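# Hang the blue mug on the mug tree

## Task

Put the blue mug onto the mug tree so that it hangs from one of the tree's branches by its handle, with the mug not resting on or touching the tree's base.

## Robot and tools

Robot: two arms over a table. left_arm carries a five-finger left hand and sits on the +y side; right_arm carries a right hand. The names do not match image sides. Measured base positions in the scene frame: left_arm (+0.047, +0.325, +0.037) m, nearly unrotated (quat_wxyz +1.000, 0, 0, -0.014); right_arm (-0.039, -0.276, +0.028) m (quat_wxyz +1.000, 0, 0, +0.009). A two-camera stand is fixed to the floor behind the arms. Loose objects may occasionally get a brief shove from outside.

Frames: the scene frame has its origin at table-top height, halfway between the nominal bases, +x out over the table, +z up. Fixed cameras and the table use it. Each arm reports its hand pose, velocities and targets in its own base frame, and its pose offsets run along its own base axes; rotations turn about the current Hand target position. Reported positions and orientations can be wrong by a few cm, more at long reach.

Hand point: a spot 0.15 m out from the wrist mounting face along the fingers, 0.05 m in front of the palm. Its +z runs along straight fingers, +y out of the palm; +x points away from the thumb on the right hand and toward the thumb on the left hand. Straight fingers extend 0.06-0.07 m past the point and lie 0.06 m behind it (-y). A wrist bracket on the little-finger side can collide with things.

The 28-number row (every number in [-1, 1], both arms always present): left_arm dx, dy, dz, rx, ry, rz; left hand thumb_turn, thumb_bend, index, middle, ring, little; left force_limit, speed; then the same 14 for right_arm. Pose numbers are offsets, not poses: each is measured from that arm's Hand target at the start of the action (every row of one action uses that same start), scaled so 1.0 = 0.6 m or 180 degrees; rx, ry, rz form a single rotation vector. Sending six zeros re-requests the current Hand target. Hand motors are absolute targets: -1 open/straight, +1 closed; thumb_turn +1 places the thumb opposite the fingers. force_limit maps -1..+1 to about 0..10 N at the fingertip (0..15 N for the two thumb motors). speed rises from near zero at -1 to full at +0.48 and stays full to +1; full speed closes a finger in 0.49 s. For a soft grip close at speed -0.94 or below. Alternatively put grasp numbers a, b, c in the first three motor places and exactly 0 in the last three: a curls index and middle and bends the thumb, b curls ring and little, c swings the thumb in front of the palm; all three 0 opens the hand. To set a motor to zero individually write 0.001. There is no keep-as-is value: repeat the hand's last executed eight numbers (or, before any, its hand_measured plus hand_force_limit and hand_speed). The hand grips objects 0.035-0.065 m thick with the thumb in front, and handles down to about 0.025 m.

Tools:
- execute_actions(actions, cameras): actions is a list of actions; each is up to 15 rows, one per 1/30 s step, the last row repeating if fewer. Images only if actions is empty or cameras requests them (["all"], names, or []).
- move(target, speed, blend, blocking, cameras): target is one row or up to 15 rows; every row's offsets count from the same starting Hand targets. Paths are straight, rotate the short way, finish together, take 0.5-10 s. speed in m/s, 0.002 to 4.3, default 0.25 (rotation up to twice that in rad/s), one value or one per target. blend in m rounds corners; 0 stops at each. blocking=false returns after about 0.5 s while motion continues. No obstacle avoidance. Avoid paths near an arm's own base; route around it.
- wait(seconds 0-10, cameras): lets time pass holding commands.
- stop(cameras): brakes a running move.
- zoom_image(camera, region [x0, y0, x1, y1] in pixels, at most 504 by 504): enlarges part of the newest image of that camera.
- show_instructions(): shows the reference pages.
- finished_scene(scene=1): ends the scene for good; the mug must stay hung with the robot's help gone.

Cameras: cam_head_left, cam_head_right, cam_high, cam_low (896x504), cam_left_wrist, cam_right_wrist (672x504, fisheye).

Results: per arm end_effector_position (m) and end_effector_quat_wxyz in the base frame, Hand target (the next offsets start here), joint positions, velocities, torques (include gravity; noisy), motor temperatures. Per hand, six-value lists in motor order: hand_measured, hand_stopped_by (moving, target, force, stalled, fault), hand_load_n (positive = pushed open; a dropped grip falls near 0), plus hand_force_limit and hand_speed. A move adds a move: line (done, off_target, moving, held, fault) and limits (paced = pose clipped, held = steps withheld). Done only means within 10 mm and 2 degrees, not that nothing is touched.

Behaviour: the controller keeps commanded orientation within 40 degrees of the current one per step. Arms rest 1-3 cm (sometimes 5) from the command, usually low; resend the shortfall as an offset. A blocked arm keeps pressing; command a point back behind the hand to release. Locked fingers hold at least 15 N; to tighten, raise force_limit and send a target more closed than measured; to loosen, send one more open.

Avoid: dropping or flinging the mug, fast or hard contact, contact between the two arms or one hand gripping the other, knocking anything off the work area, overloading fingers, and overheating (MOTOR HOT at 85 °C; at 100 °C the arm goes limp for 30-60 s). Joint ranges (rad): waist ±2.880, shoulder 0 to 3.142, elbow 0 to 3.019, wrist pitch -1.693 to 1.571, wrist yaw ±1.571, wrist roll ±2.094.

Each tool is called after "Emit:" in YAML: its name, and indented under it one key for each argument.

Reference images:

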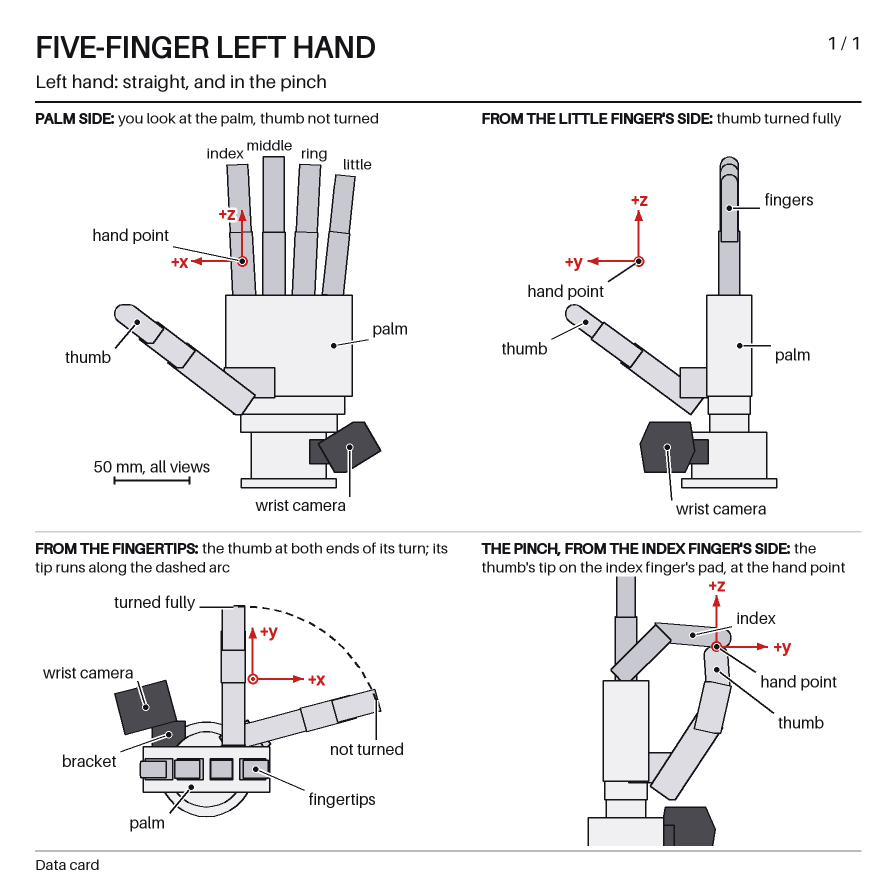

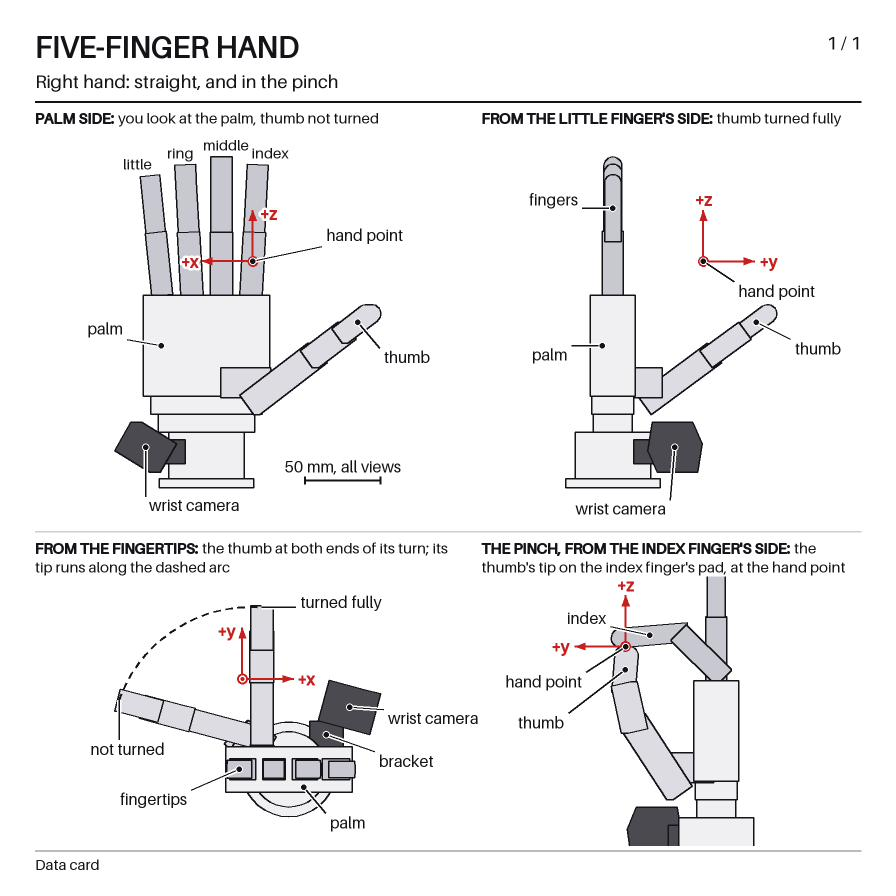

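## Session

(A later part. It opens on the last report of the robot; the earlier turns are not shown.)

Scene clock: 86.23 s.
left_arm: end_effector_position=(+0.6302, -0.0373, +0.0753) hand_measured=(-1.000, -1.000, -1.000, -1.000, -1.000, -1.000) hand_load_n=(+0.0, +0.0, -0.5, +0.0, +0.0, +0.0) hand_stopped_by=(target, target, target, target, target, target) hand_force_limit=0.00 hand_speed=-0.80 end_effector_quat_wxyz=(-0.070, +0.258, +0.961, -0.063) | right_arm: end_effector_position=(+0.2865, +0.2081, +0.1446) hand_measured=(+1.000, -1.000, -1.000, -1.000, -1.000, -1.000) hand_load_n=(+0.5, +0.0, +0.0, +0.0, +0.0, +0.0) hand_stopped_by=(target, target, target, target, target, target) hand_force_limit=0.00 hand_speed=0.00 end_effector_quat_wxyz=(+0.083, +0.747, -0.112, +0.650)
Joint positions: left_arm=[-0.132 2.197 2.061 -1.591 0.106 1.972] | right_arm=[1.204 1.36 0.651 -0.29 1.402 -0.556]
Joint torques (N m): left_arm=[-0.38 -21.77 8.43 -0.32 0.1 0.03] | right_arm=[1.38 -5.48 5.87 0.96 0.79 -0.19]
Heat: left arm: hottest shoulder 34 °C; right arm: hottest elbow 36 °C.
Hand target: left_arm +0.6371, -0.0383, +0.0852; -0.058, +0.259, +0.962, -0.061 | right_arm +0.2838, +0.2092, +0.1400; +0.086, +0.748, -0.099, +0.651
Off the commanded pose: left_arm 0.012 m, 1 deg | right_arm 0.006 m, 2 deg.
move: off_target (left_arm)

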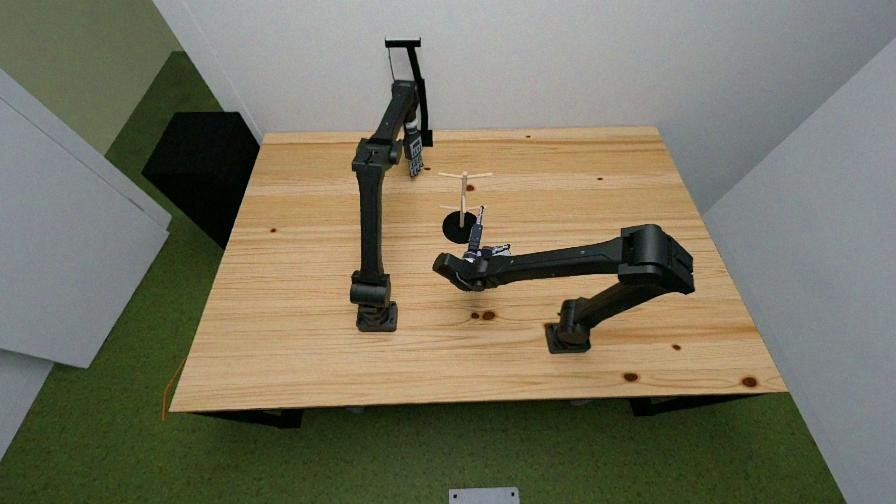

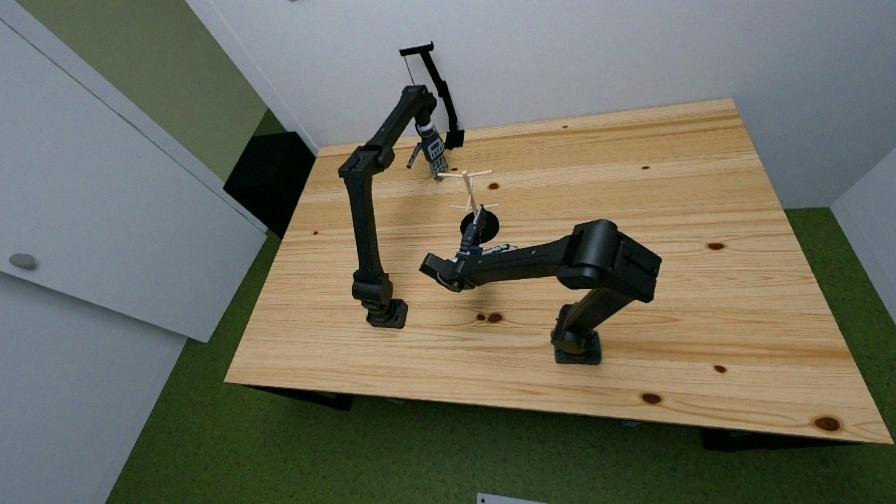

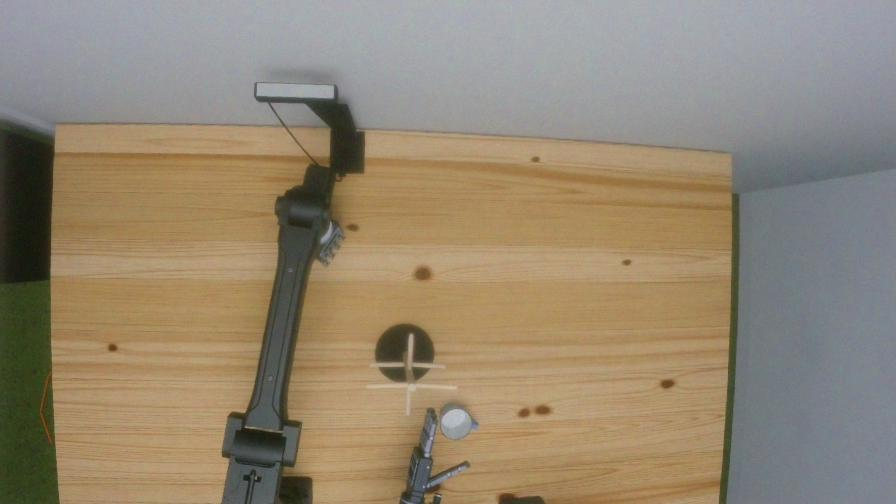

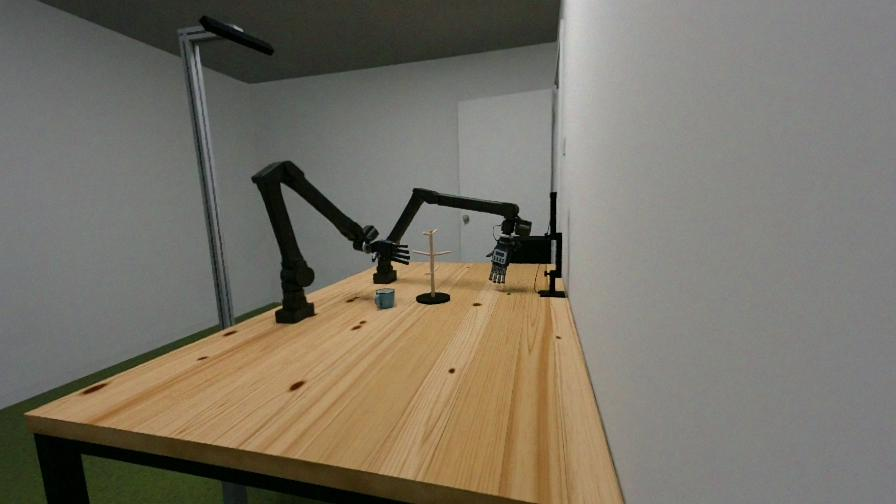

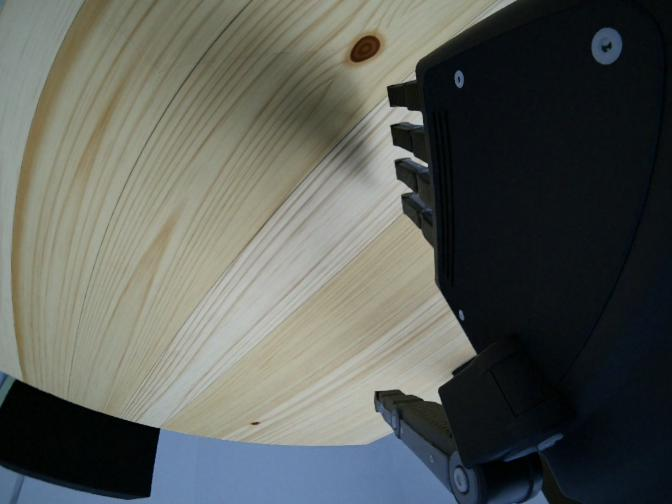

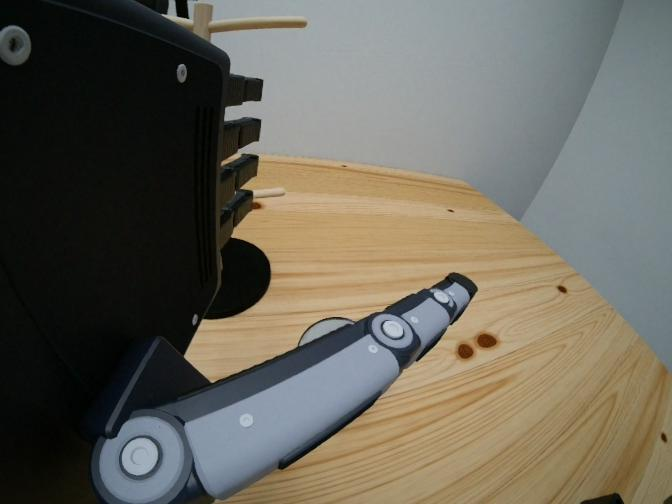

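Emit:
move:
  target: [0,0,0,0,0,0,-1,-1,-1,-1,-1,-1,0,-0.8,-0.0125,-0.033,-0.113,0,0,0,1,-1,-1,-1,-1,-1,0,0]
  speed: 0.2
  cameras: ["cam_high", "cam_low", "cam_head_left", "cam_right_wrist"]

Emit:
zoom_image:
  camera: "cam_high"
  region: [370, 380, 500, 504]

Emit:
zoom_image:
  camera: "cam_low"
  region: [350, 215, 450, 315]

Emit:
zoom_image:
  camera: "cam_head_left"
  region: [430, 190, 530, 300]

Scene clock: 96.57 s.
left_arm: end_effector_position=(+0.6302, -0.0373, +0.0753) hand_measured=(-1.000, -1.000, -1.000, -1.000, -1.000, -1.000) hand_load_n=(+0.0, +0.0, +0.0, +0.0, +0.0, +0.0) hand_stopped_by=(target, target, target, target, target, target) hand_force_limit=0.00 hand_speed=-0.80 end_effector_quat_wxyz=(-0.070, +0.258, +0.961, -0.063) | right_arm: end_effector_position=(+0.2795, +0.1896, +0.0778) hand_measured=(+1.000, -1.000, -1.000, -1.000, -1.000, -1.000) hand_load_n=(+0.5, +0.0, +0.0, +0.0, +0.0, +0.0) hand_stopped_by=(target, target, target, target, target, target) hand_force_limit=0.00 hand_speed=0.00 end_effector_quat_wxyz=(+0.079, +0.747, -0.114, +0.651)
Joint positions: left_arm=[-0.132 2.197 2.061 -1.591 0.106 1.972] | right_arm=[1.204 1.494 0.528 -0.018 1.402 -0.564]
Joint torques (N m): left_arm=[-0.5 -21.89 8.42 -0.34 0.1 0.02] | right_arm=[1.26 -5.07 4.66 0.95 0.83 -0.2]
Heat: left arm: hottest shoulder 34 °C; right arm: hottest elbow 35 °C.
Hand target: left_arm +0.6371, -0.0383, +0.0852; -0.058, +0.259, +0.962, -0.061 | right_arm +0.2763, +0.1894, +0.0721; +0.086, +0.748, -0.099, +0.651
Off the commanded pose: left_arm 0.012 m, 1 deg | right_arm 0.007 m, 2 deg.
move: off_target (left_arm)
Images, in order (width x height): cam_head_left 896x504, cam_high 896x504, cam_low 896x504, cam_right_wrist 672x504.

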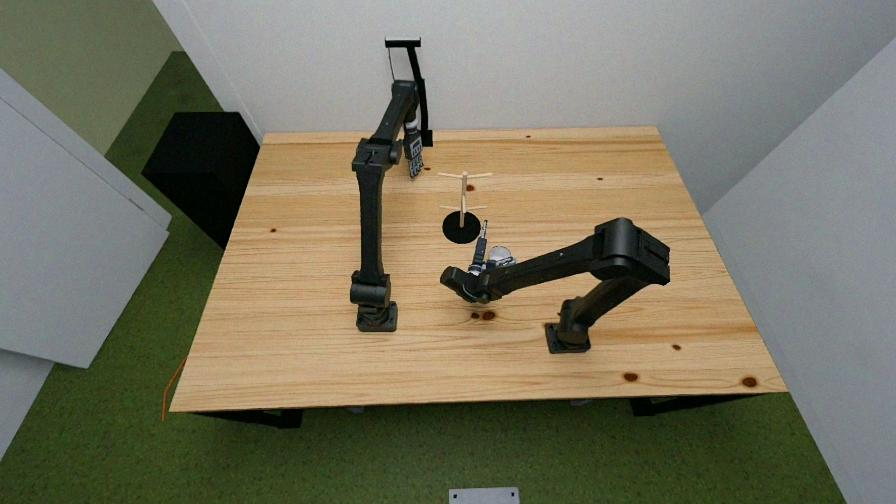

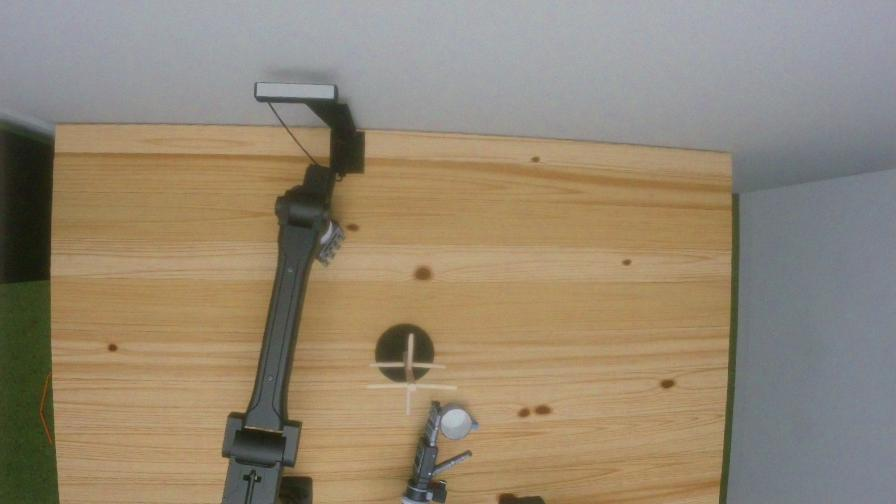

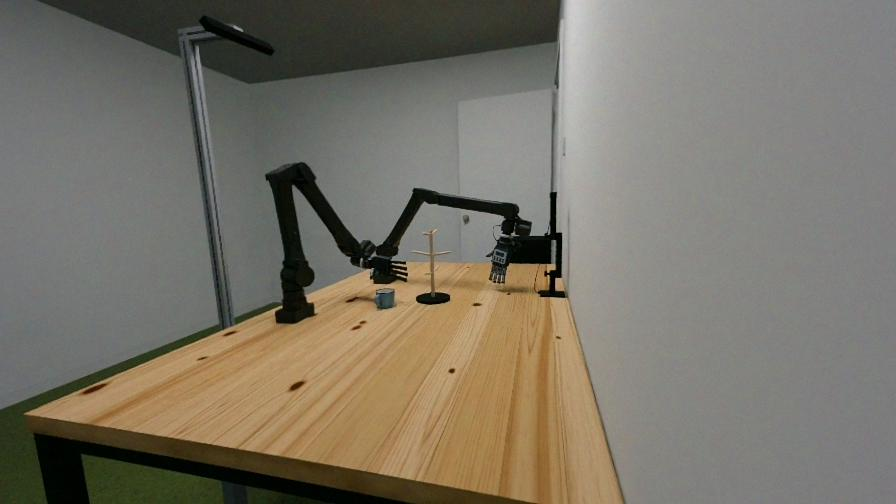

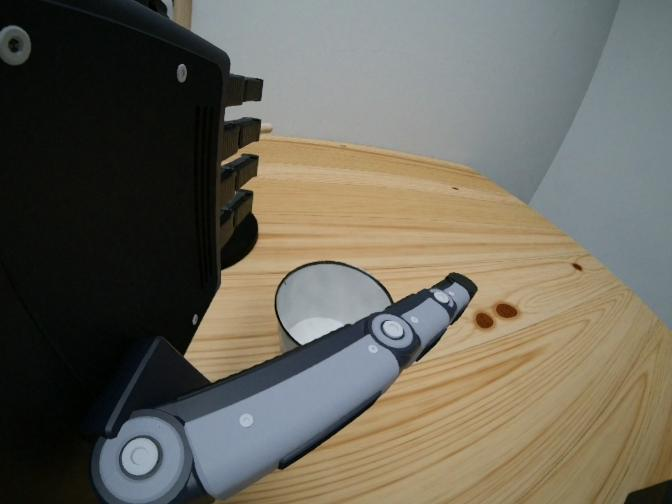

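Scaled by 3.877 from the camera's 896x504 image, which has a finer 1280x720 frame.

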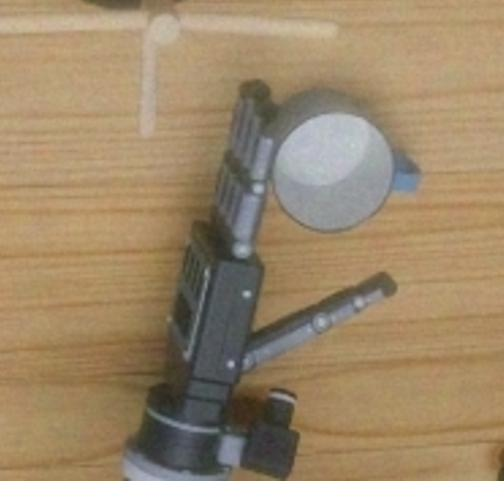

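Scaled by 5.040 from the camera's 896x504 image, which has a finer 1280x720 frame.

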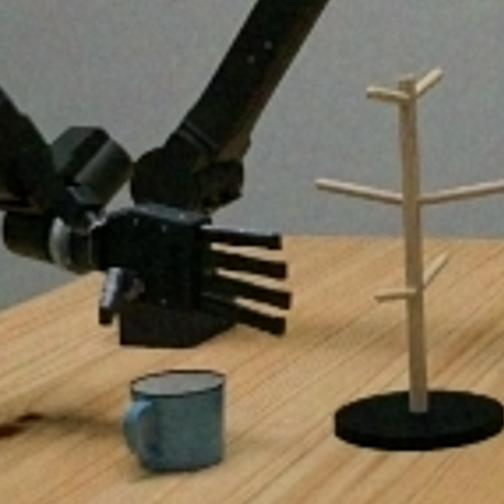

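Scaled by 4.582 from the camera's 896x504 image, which has a finer 1280x720 frame.

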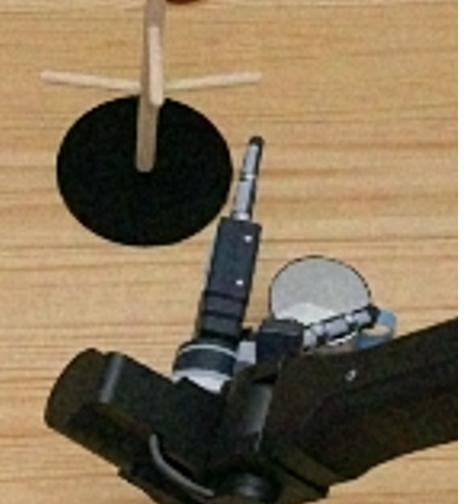

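Emit:
move:
  target: [0,0,0,0,0,0,-1,-1,-1,-1,-1,-1,0,-0.8,0,0,-0.119,0,0,0,1,-1,-1,-1,-1,-1,0,0]
  speed: 0.12
  cameras: ["cam_high", "cam_low", "cam_head_left", "cam_right_wrist"]

Emit:
zoom_image:
  camera: "cam_high"
  region: [370, 380, 500, 504]

Emit:
zoom_image:
  camera: "cam_low"
  region: [350, 225, 440, 315]

Emit:
zoom_image:
  camera: "cam_head_left"
  region: [430, 190, 530, 300]

Scene clock: 100.90 s.
left_arm: end_effector_position=(+0.6302, -0.0373, +0.0753) hand_measured=(-1.000, -1.000, -1.000, -1.000, -1.000, -1.000) hand_load_n=(+0.0, +0.0, +0.0, +0.0, +0.0, +0.0) hand_stopped_by=(target, target, target, target, target, target) hand_force_limit=0.00 hand_speed=-0.80 end_effector_quat_wxyz=(-0.070, +0.258, +0.961, -0.063) | right_arm: end_effector_position=(+0.2802, +0.1912, +0.0064) hand_measured=(+1.000, -1.000, -1.000, -1.000, -1.000, -1.000) hand_load_n=(+0.5, +0.0, +0.5, +0.0, +0.0, +0.0) hand_stopped_by=(target, target, target, target, target, target) hand_force_limit=0.00 hand_speed=0.00 end_effector_quat_wxyz=(+0.079, +0.746, -0.114, +0.651)
Joint positions: left_arm=[-0.132 2.197 2.061 -1.591 0.106 1.972] | right_arm=[1.204 1.757 0.507 0.268 1.402 -0.564]
Joint torques (N m): left_arm=[-0.62 -21.83 8.39 -0.32 0.11 0.03] | right_arm=[1.67 -6.12 2.63 0.9 0.81 -0.19]
Heat: left arm: hottest shoulder 34 °C; right arm: hottest elbow 35 °C.
Hand target: left_arm +0.6371, -0.0383, +0.0852; -0.058, +0.259, +0.962, -0.061 | right_arm +0.2763, +0.1893, +0.0007; +0.086, +0.748, -0.099, +0.651
Off the commanded pose: left_arm 0.012 m, 1 deg | right_arm 0.007 m, 2 deg.
move: off_target (left_arm)
Images, in order (width x height): cam_head_left 896x504, cam_high 896x504, cam_low 896x504, cam_right_wrist 672x504.

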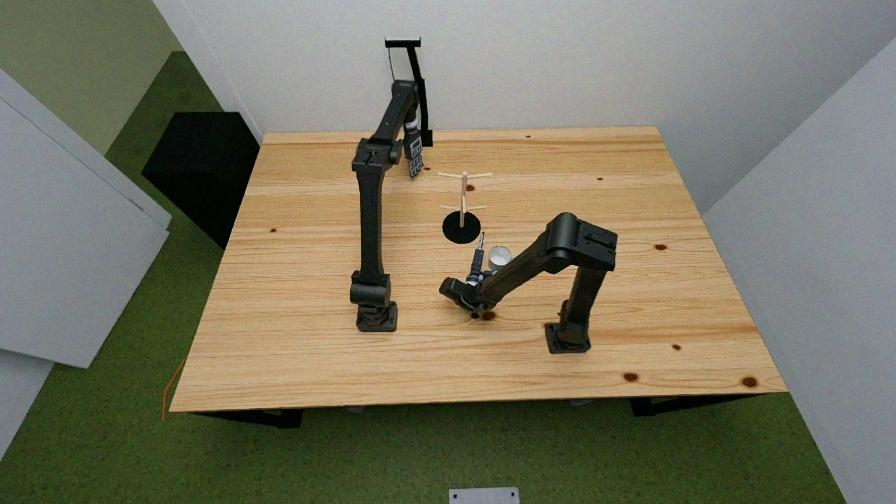

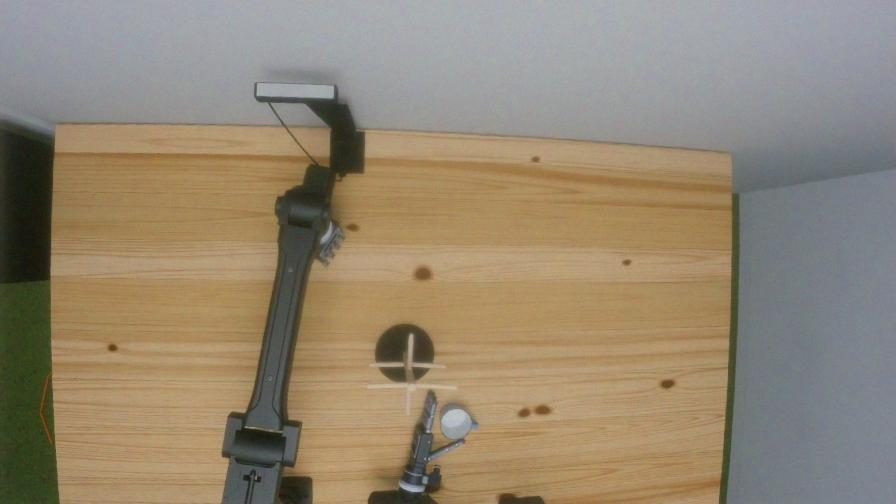

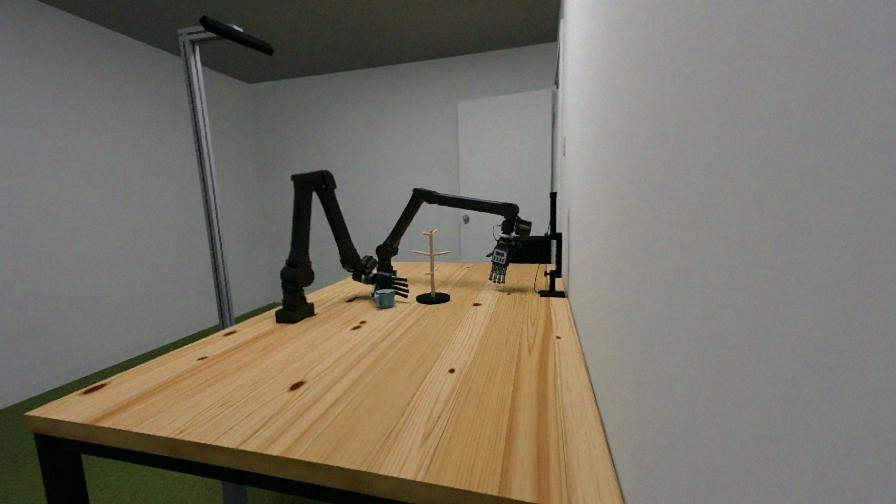

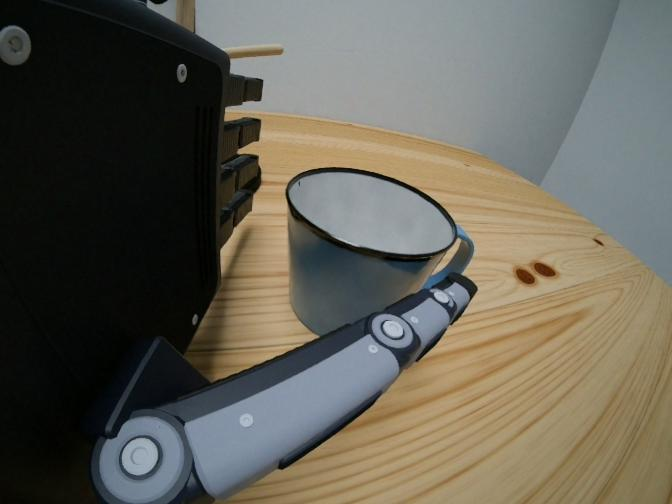

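Scaled by 3.877 from the camera's 896x504 image, which has a finer 1280x720 frame.

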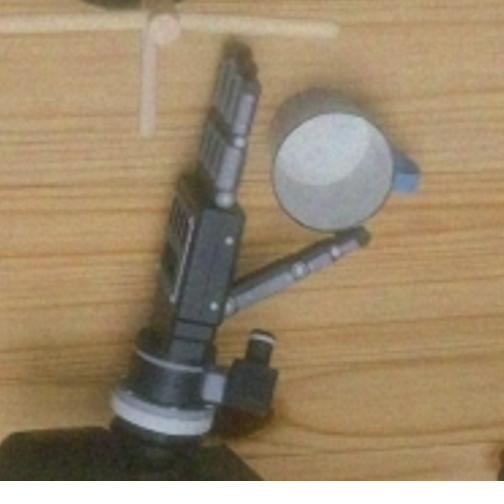

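Scaled by 5.600 from the camera's 896x504 image, which has a finer 1280x720 frame.

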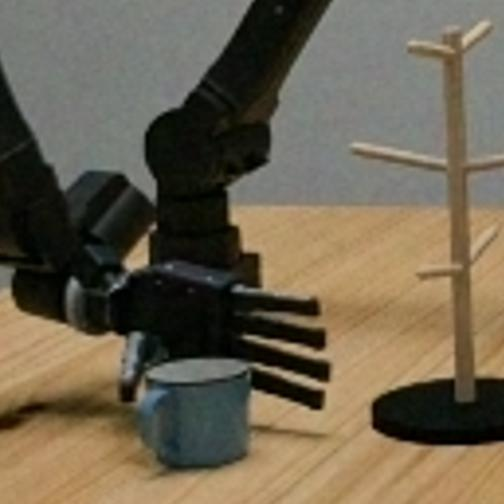

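Scaled by 4.582 from the camera's 896x504 image, which has a finer 1280x720 frame.

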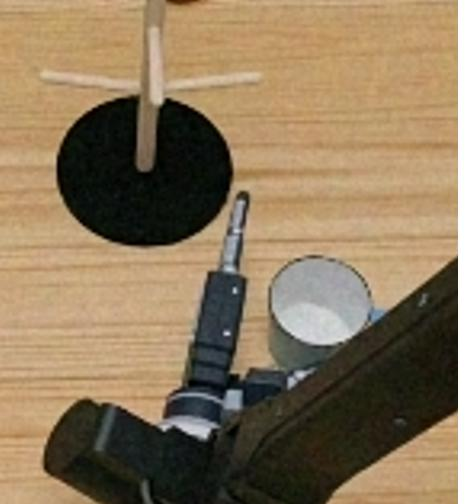

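Emit:
move:
  target: [0,0,0,0,0,0,-1,-1,-1,-1,-1,-1,0,-0.8,0.013,-0.026,0,0,0,0,1,-1,-1,-1,-1,-1,0,0]
  speed: 0.06
  cameras: ["cam_high", "cam_low", "cam_right_wrist"]

Emit:
zoom_image:
  camera: "cam_high"
  region: [380, 380, 490, 490]

Scene clock: 108.10 s.
left_arm: end_effector_position=(+0.6302, -0.0373, +0.0753) hand_measured=(-1.000, -1.000, -1.000, -1.000, -1.000, -1.000) hand_load_n=(+0.0, +0.0, +0.0, +0.0, +0.0, +0.0) hand_stopped_by=(target, target, target, target, target, target) hand_force_limit=0.00 hand_speed=-0.80 end_effector_quat_wxyz=(-0.070, +0.258, +0.961, -0.063) | right_arm: end_effector_position=(+0.2831, +0.1815, +0.0070) hand_measured=(+1.000, -1.000, -1.000, -1.000, -1.000, -1.000) hand_load_n=(+0.5, +0.0, +0.0, +0.0, +0.0, +0.0) hand_stopped_by=(target, target, target, target, target, target) hand_force_limit=0.00 hand_speed=0.00 end_effector_quat_wxyz=(+0.074, +0.746, -0.107, +0.653)
Joint positions: left_arm=[-0.132 2.197 2.061 -1.591 0.106 1.972] | right_arm=[1.187 1.762 0.45 0.494 1.382 -0.731]
Joint torques (N m): left_arm=[-0.26 -21.95 8.4 -0.36 0.1 0.03] | right_arm=[-0.15 -5.89 2.44 1.24 0.43 -0.19]
Heat: left arm: hottest shoulder 34 °C; right arm: hottest elbow 34 °C.
Hand target: left_arm +0.6371, -0.0383, +0.0852; -0.058, +0.259, +0.962, -0.061 | right_arm +0.2840, +0.1738, +0.0007; +0.086, +0.748, -0.099, +0.651
Off the commanded pose: left_arm 0.012 m, 1 deg | right_arm 0.010 m, 2 deg.
move: off_target (left_arm)
Images, in order (width x height): cam_high 896x504, cam_low 896x504, cam_right_wrist 672x504.

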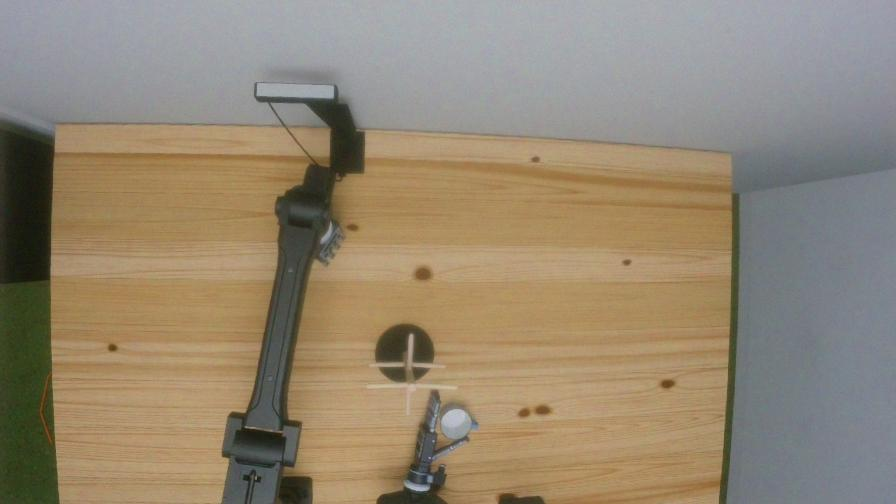

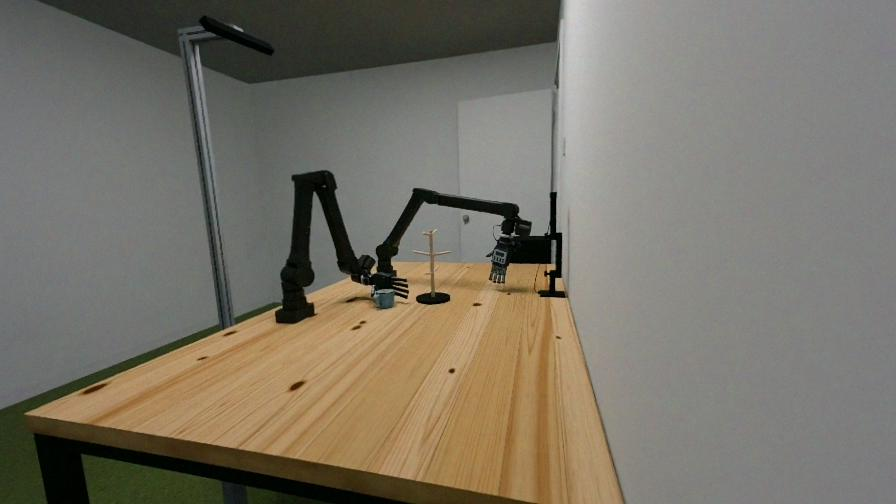

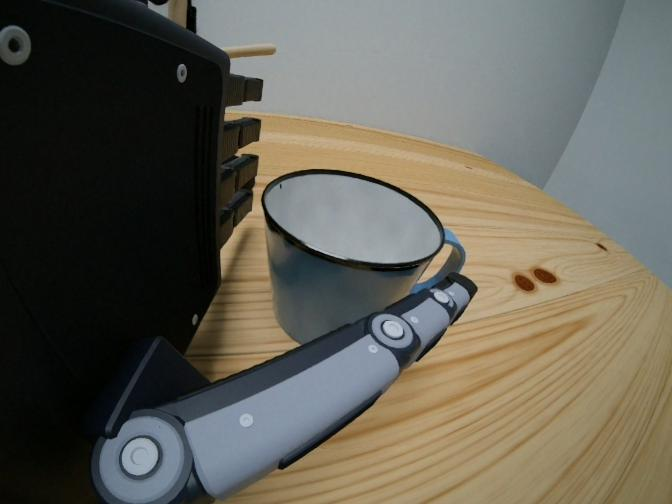

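Scaled by 4.582 from the camera's 896x504 image, which has a finer 1280x720 frame.

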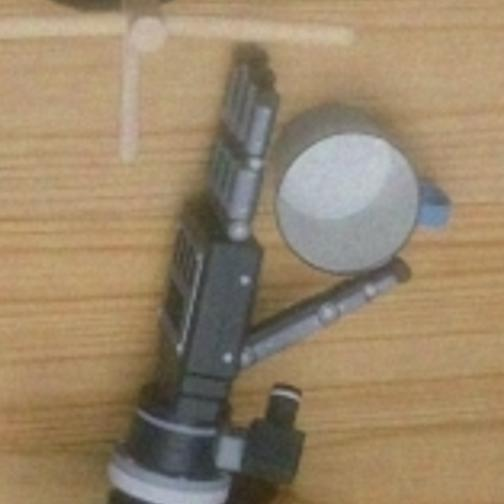

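Emit:
execute_actions:
  actions:
    - [[0,0,0,0,0,0,-1,-1,-1,-1,-1,-1,0,-0.8,0,0,0,0,0,0,1,-1,0.2,0.2,-1,-1,-0.3,-0.92]]
  cameras: ["cam_high", "cam_right_wrist"]

Emit:
zoom_image:
  camera: "cam_high"
  region: [380, 380, 490, 490]

Scene clock: 114.73 s.
left_arm: end_effector_position=(+0.6302, -0.0373, +0.0753) hand_measured=(-1.000, -1.000, -1.000, -1.000, -1.000, -1.000) hand_load_n=(+0.0, +0.0, +0.0, +0.0, +0.0, +0.0) hand_stopped_by=(target, target, target, target, target, target) hand_force_limit=0.00 hand_speed=-0.80 end_effector_quat_wxyz=(-0.070, +0.258, +0.961, -0.063) | right_arm: end_effector_position=(+0.2833, +0.1814, +0.0066) hand_measured=(+1.000, -1.000, -0.238, -0.238, -1.000, -1.000) hand_load_n=(+0.0, +0.0, +1.0, +0.0, +0.0, +0.0) hand_stopped_by=(target, target, moving, moving, target, target) hand_force_limit=-0.30 hand_speed=-0.92 end_effector_quat_wxyz=(+0.073, +0.746, -0.105, +0.653)
Joint positions: left_arm=[-0.132 2.197 2.061 -1.591 0.106 1.972] | right_arm=[1.187 1.767 0.446 0.52 1.381 -0.75]
Joint torques (N m): left_arm=[-0.38 -21.89 8.42 -0.35 0.1 0.02] | right_arm=[-0.21 -6.77 2.44 1.06 0.5 -0.19]
Heat: left arm: hottest shoulder 34 °C; right arm: hottest elbow 34 °C.
Hand target: left_arm +0.6371, -0.0383, +0.0852; -0.058, +0.259, +0.962, -0.061 | right_arm +0.2840, +0.1738, +0.0008; +0.086, +0.748, -0.099, +0.651
Off the commanded pose: left_arm 0.012 m, 1 deg | right_arm 0.010 m, 2 deg.
not at rest: the robot was still moving 3 seconds after this call's last action.
Step readings (end_effector_position of left_arm | right_arm):
0: (+0.6302, -0.0373, +0.0753) | (+0.2831, +0.1815, +0.0071)
1: (+0.6302, -0.0373, +0.0753) | (+0.2831, +0.1815, +0.0071)
2: (+0.6302, -0.0373, +0.0753) | (+0.2832, +0.1817, +0.0071)
4: (+0.6302, -0.0373, +0.0753) | (+0.2834, +0.1821, +0.0072)
8: (+0.6302, -0.0373, +0.0753) | (+0.2837, +0.1827, +0.0071)
15: (+0.6302, -0.0373, +0.0753) | (+0.2832, +0.1812, +0.0068)
Images, in order (width x height): cam_high 896x504, cam_right_wrist 672x504.

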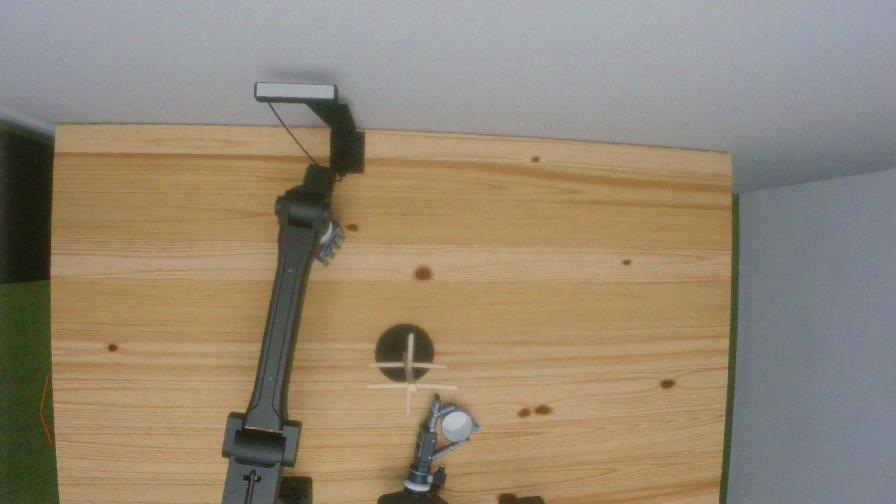

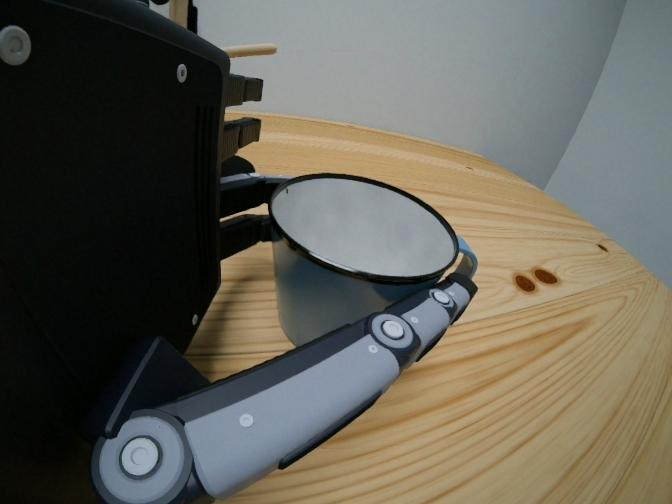

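Scaled by 4.582 from the camera's 896x504 image, which has a finer 1280x720 frame.

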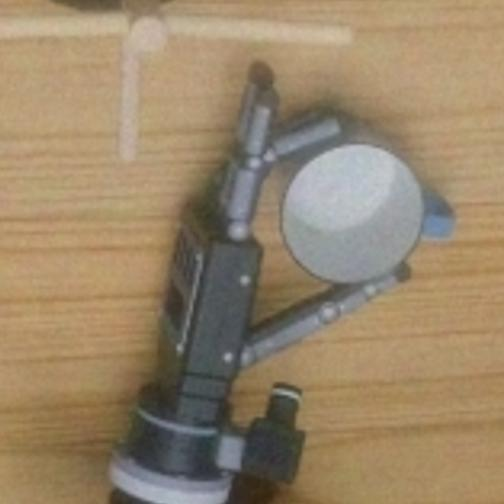

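Emit:
wait:
  seconds: 1.5
  cameras: ["cam_high", "cam_low"]

Emit:
zoom_image:
  camera: "cam_high"
  region: [380, 380, 490, 490]

Emit:
zoom_image:
  camera: "cam_low"
  region: [355, 255, 425, 325]

Scene clock: 116.77 s.
left_arm: end_effector_position=(+0.6302, -0.0373, +0.0753) hand_measured=(-1.000, -1.000, -1.000, -1.000, -1.000, -1.000) hand_load_n=(+0.0, -0.5, +0.0, +0.0, +0.0, +0.0) hand_stopped_by=(target, target, target, target, target, target) hand_force_limit=0.00 hand_speed=-0.80 end_effector_quat_wxyz=(-0.070, +0.258, +0.961, -0.063) | right_arm: end_effector_position=(+0.2832, +0.1814, +0.0065) hand_measured=(+1.000, -1.000, -0.224, -0.210, -1.000, -1.000) hand_load_n=(+0.0, +1.5, +3.0, +5.5, +0.0, +0.0) hand_stopped_by=(target, target, force, force, target, target) hand_force_limit=-0.30 hand_speed=-0.92 end_effector_quat_wxyz=(+0.073, +0.746, -0.105, +0.653)
Joint positions: left_arm=[-0.132 2.197 2.061 -1.591 0.106 1.972] | right_arm=[1.187 1.768 0.446 0.52 1.381 -0.75]
Joint torques (N m): left_arm=[-0.56 -21.83 8.42 -0.34 0.11 0.03] | right_arm=[-0.15 -5.95 2.43 1.06 0.51 -0.2]
Heat: left arm: hottest shoulder 35 °C; right arm: hottest elbow 34 °C.
Hand target: left_arm +0.6371, -0.0383, +0.0852; -0.058, +0.259, +0.962, -0.061 | right_arm +0.2840, +0.1737, +0.0007; +0.086, +0.748, -0.099, +0.651
Off the commanded pose: left_arm 0.012 m, 1 deg | right_arm 0.010 m, 2 deg.
wait: 1.50 s; at rest from the start
Images, in order (width x height): cam_high 896x504, cam_low 896x504.

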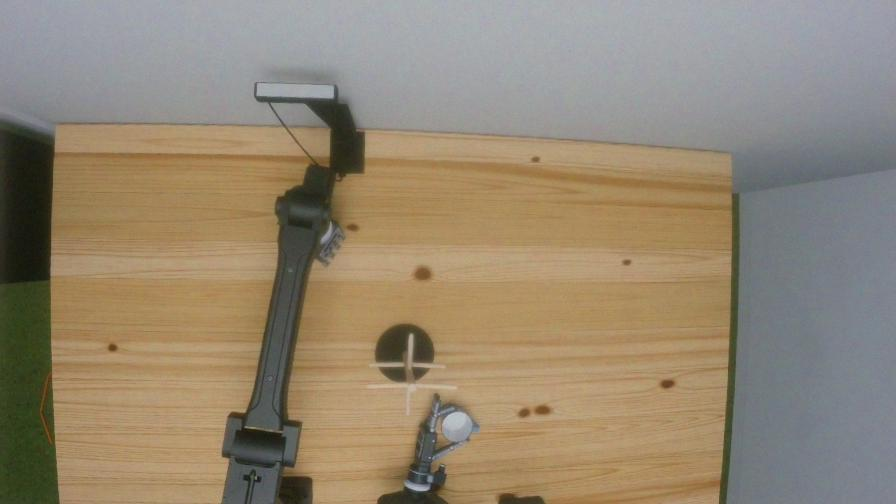

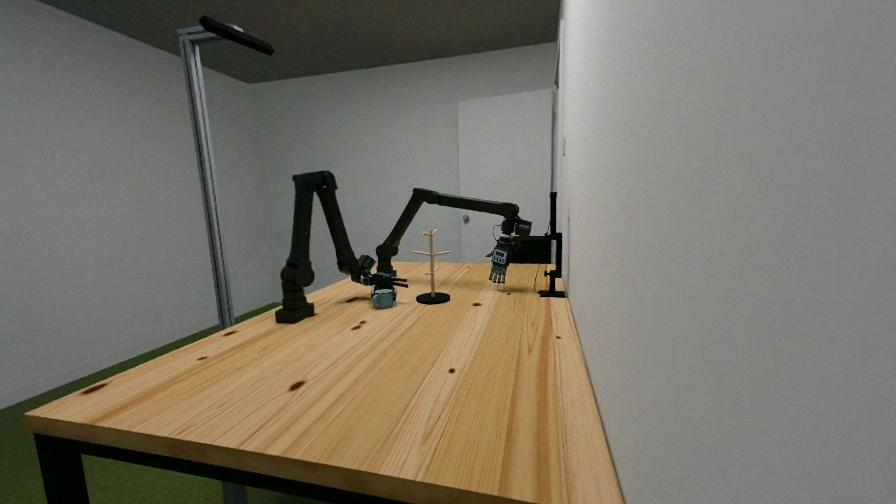

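Scaled by 4.582 from the camera's 896x504 image, which has a finer 1280x720 frame.

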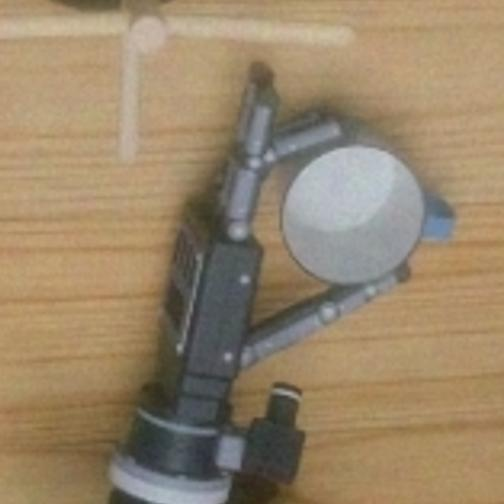

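Scaled by 7.200 from the camera's 896x504 image, which has a finer 1280x720 frame.

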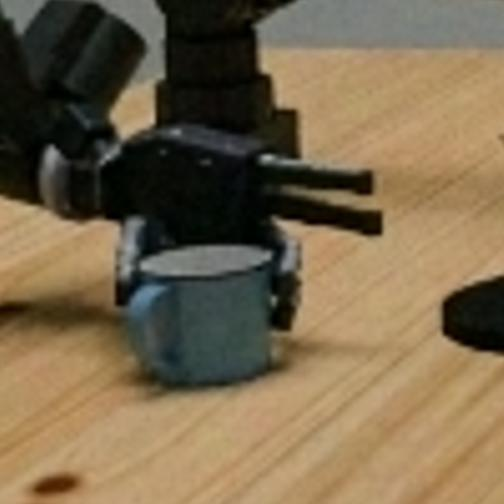

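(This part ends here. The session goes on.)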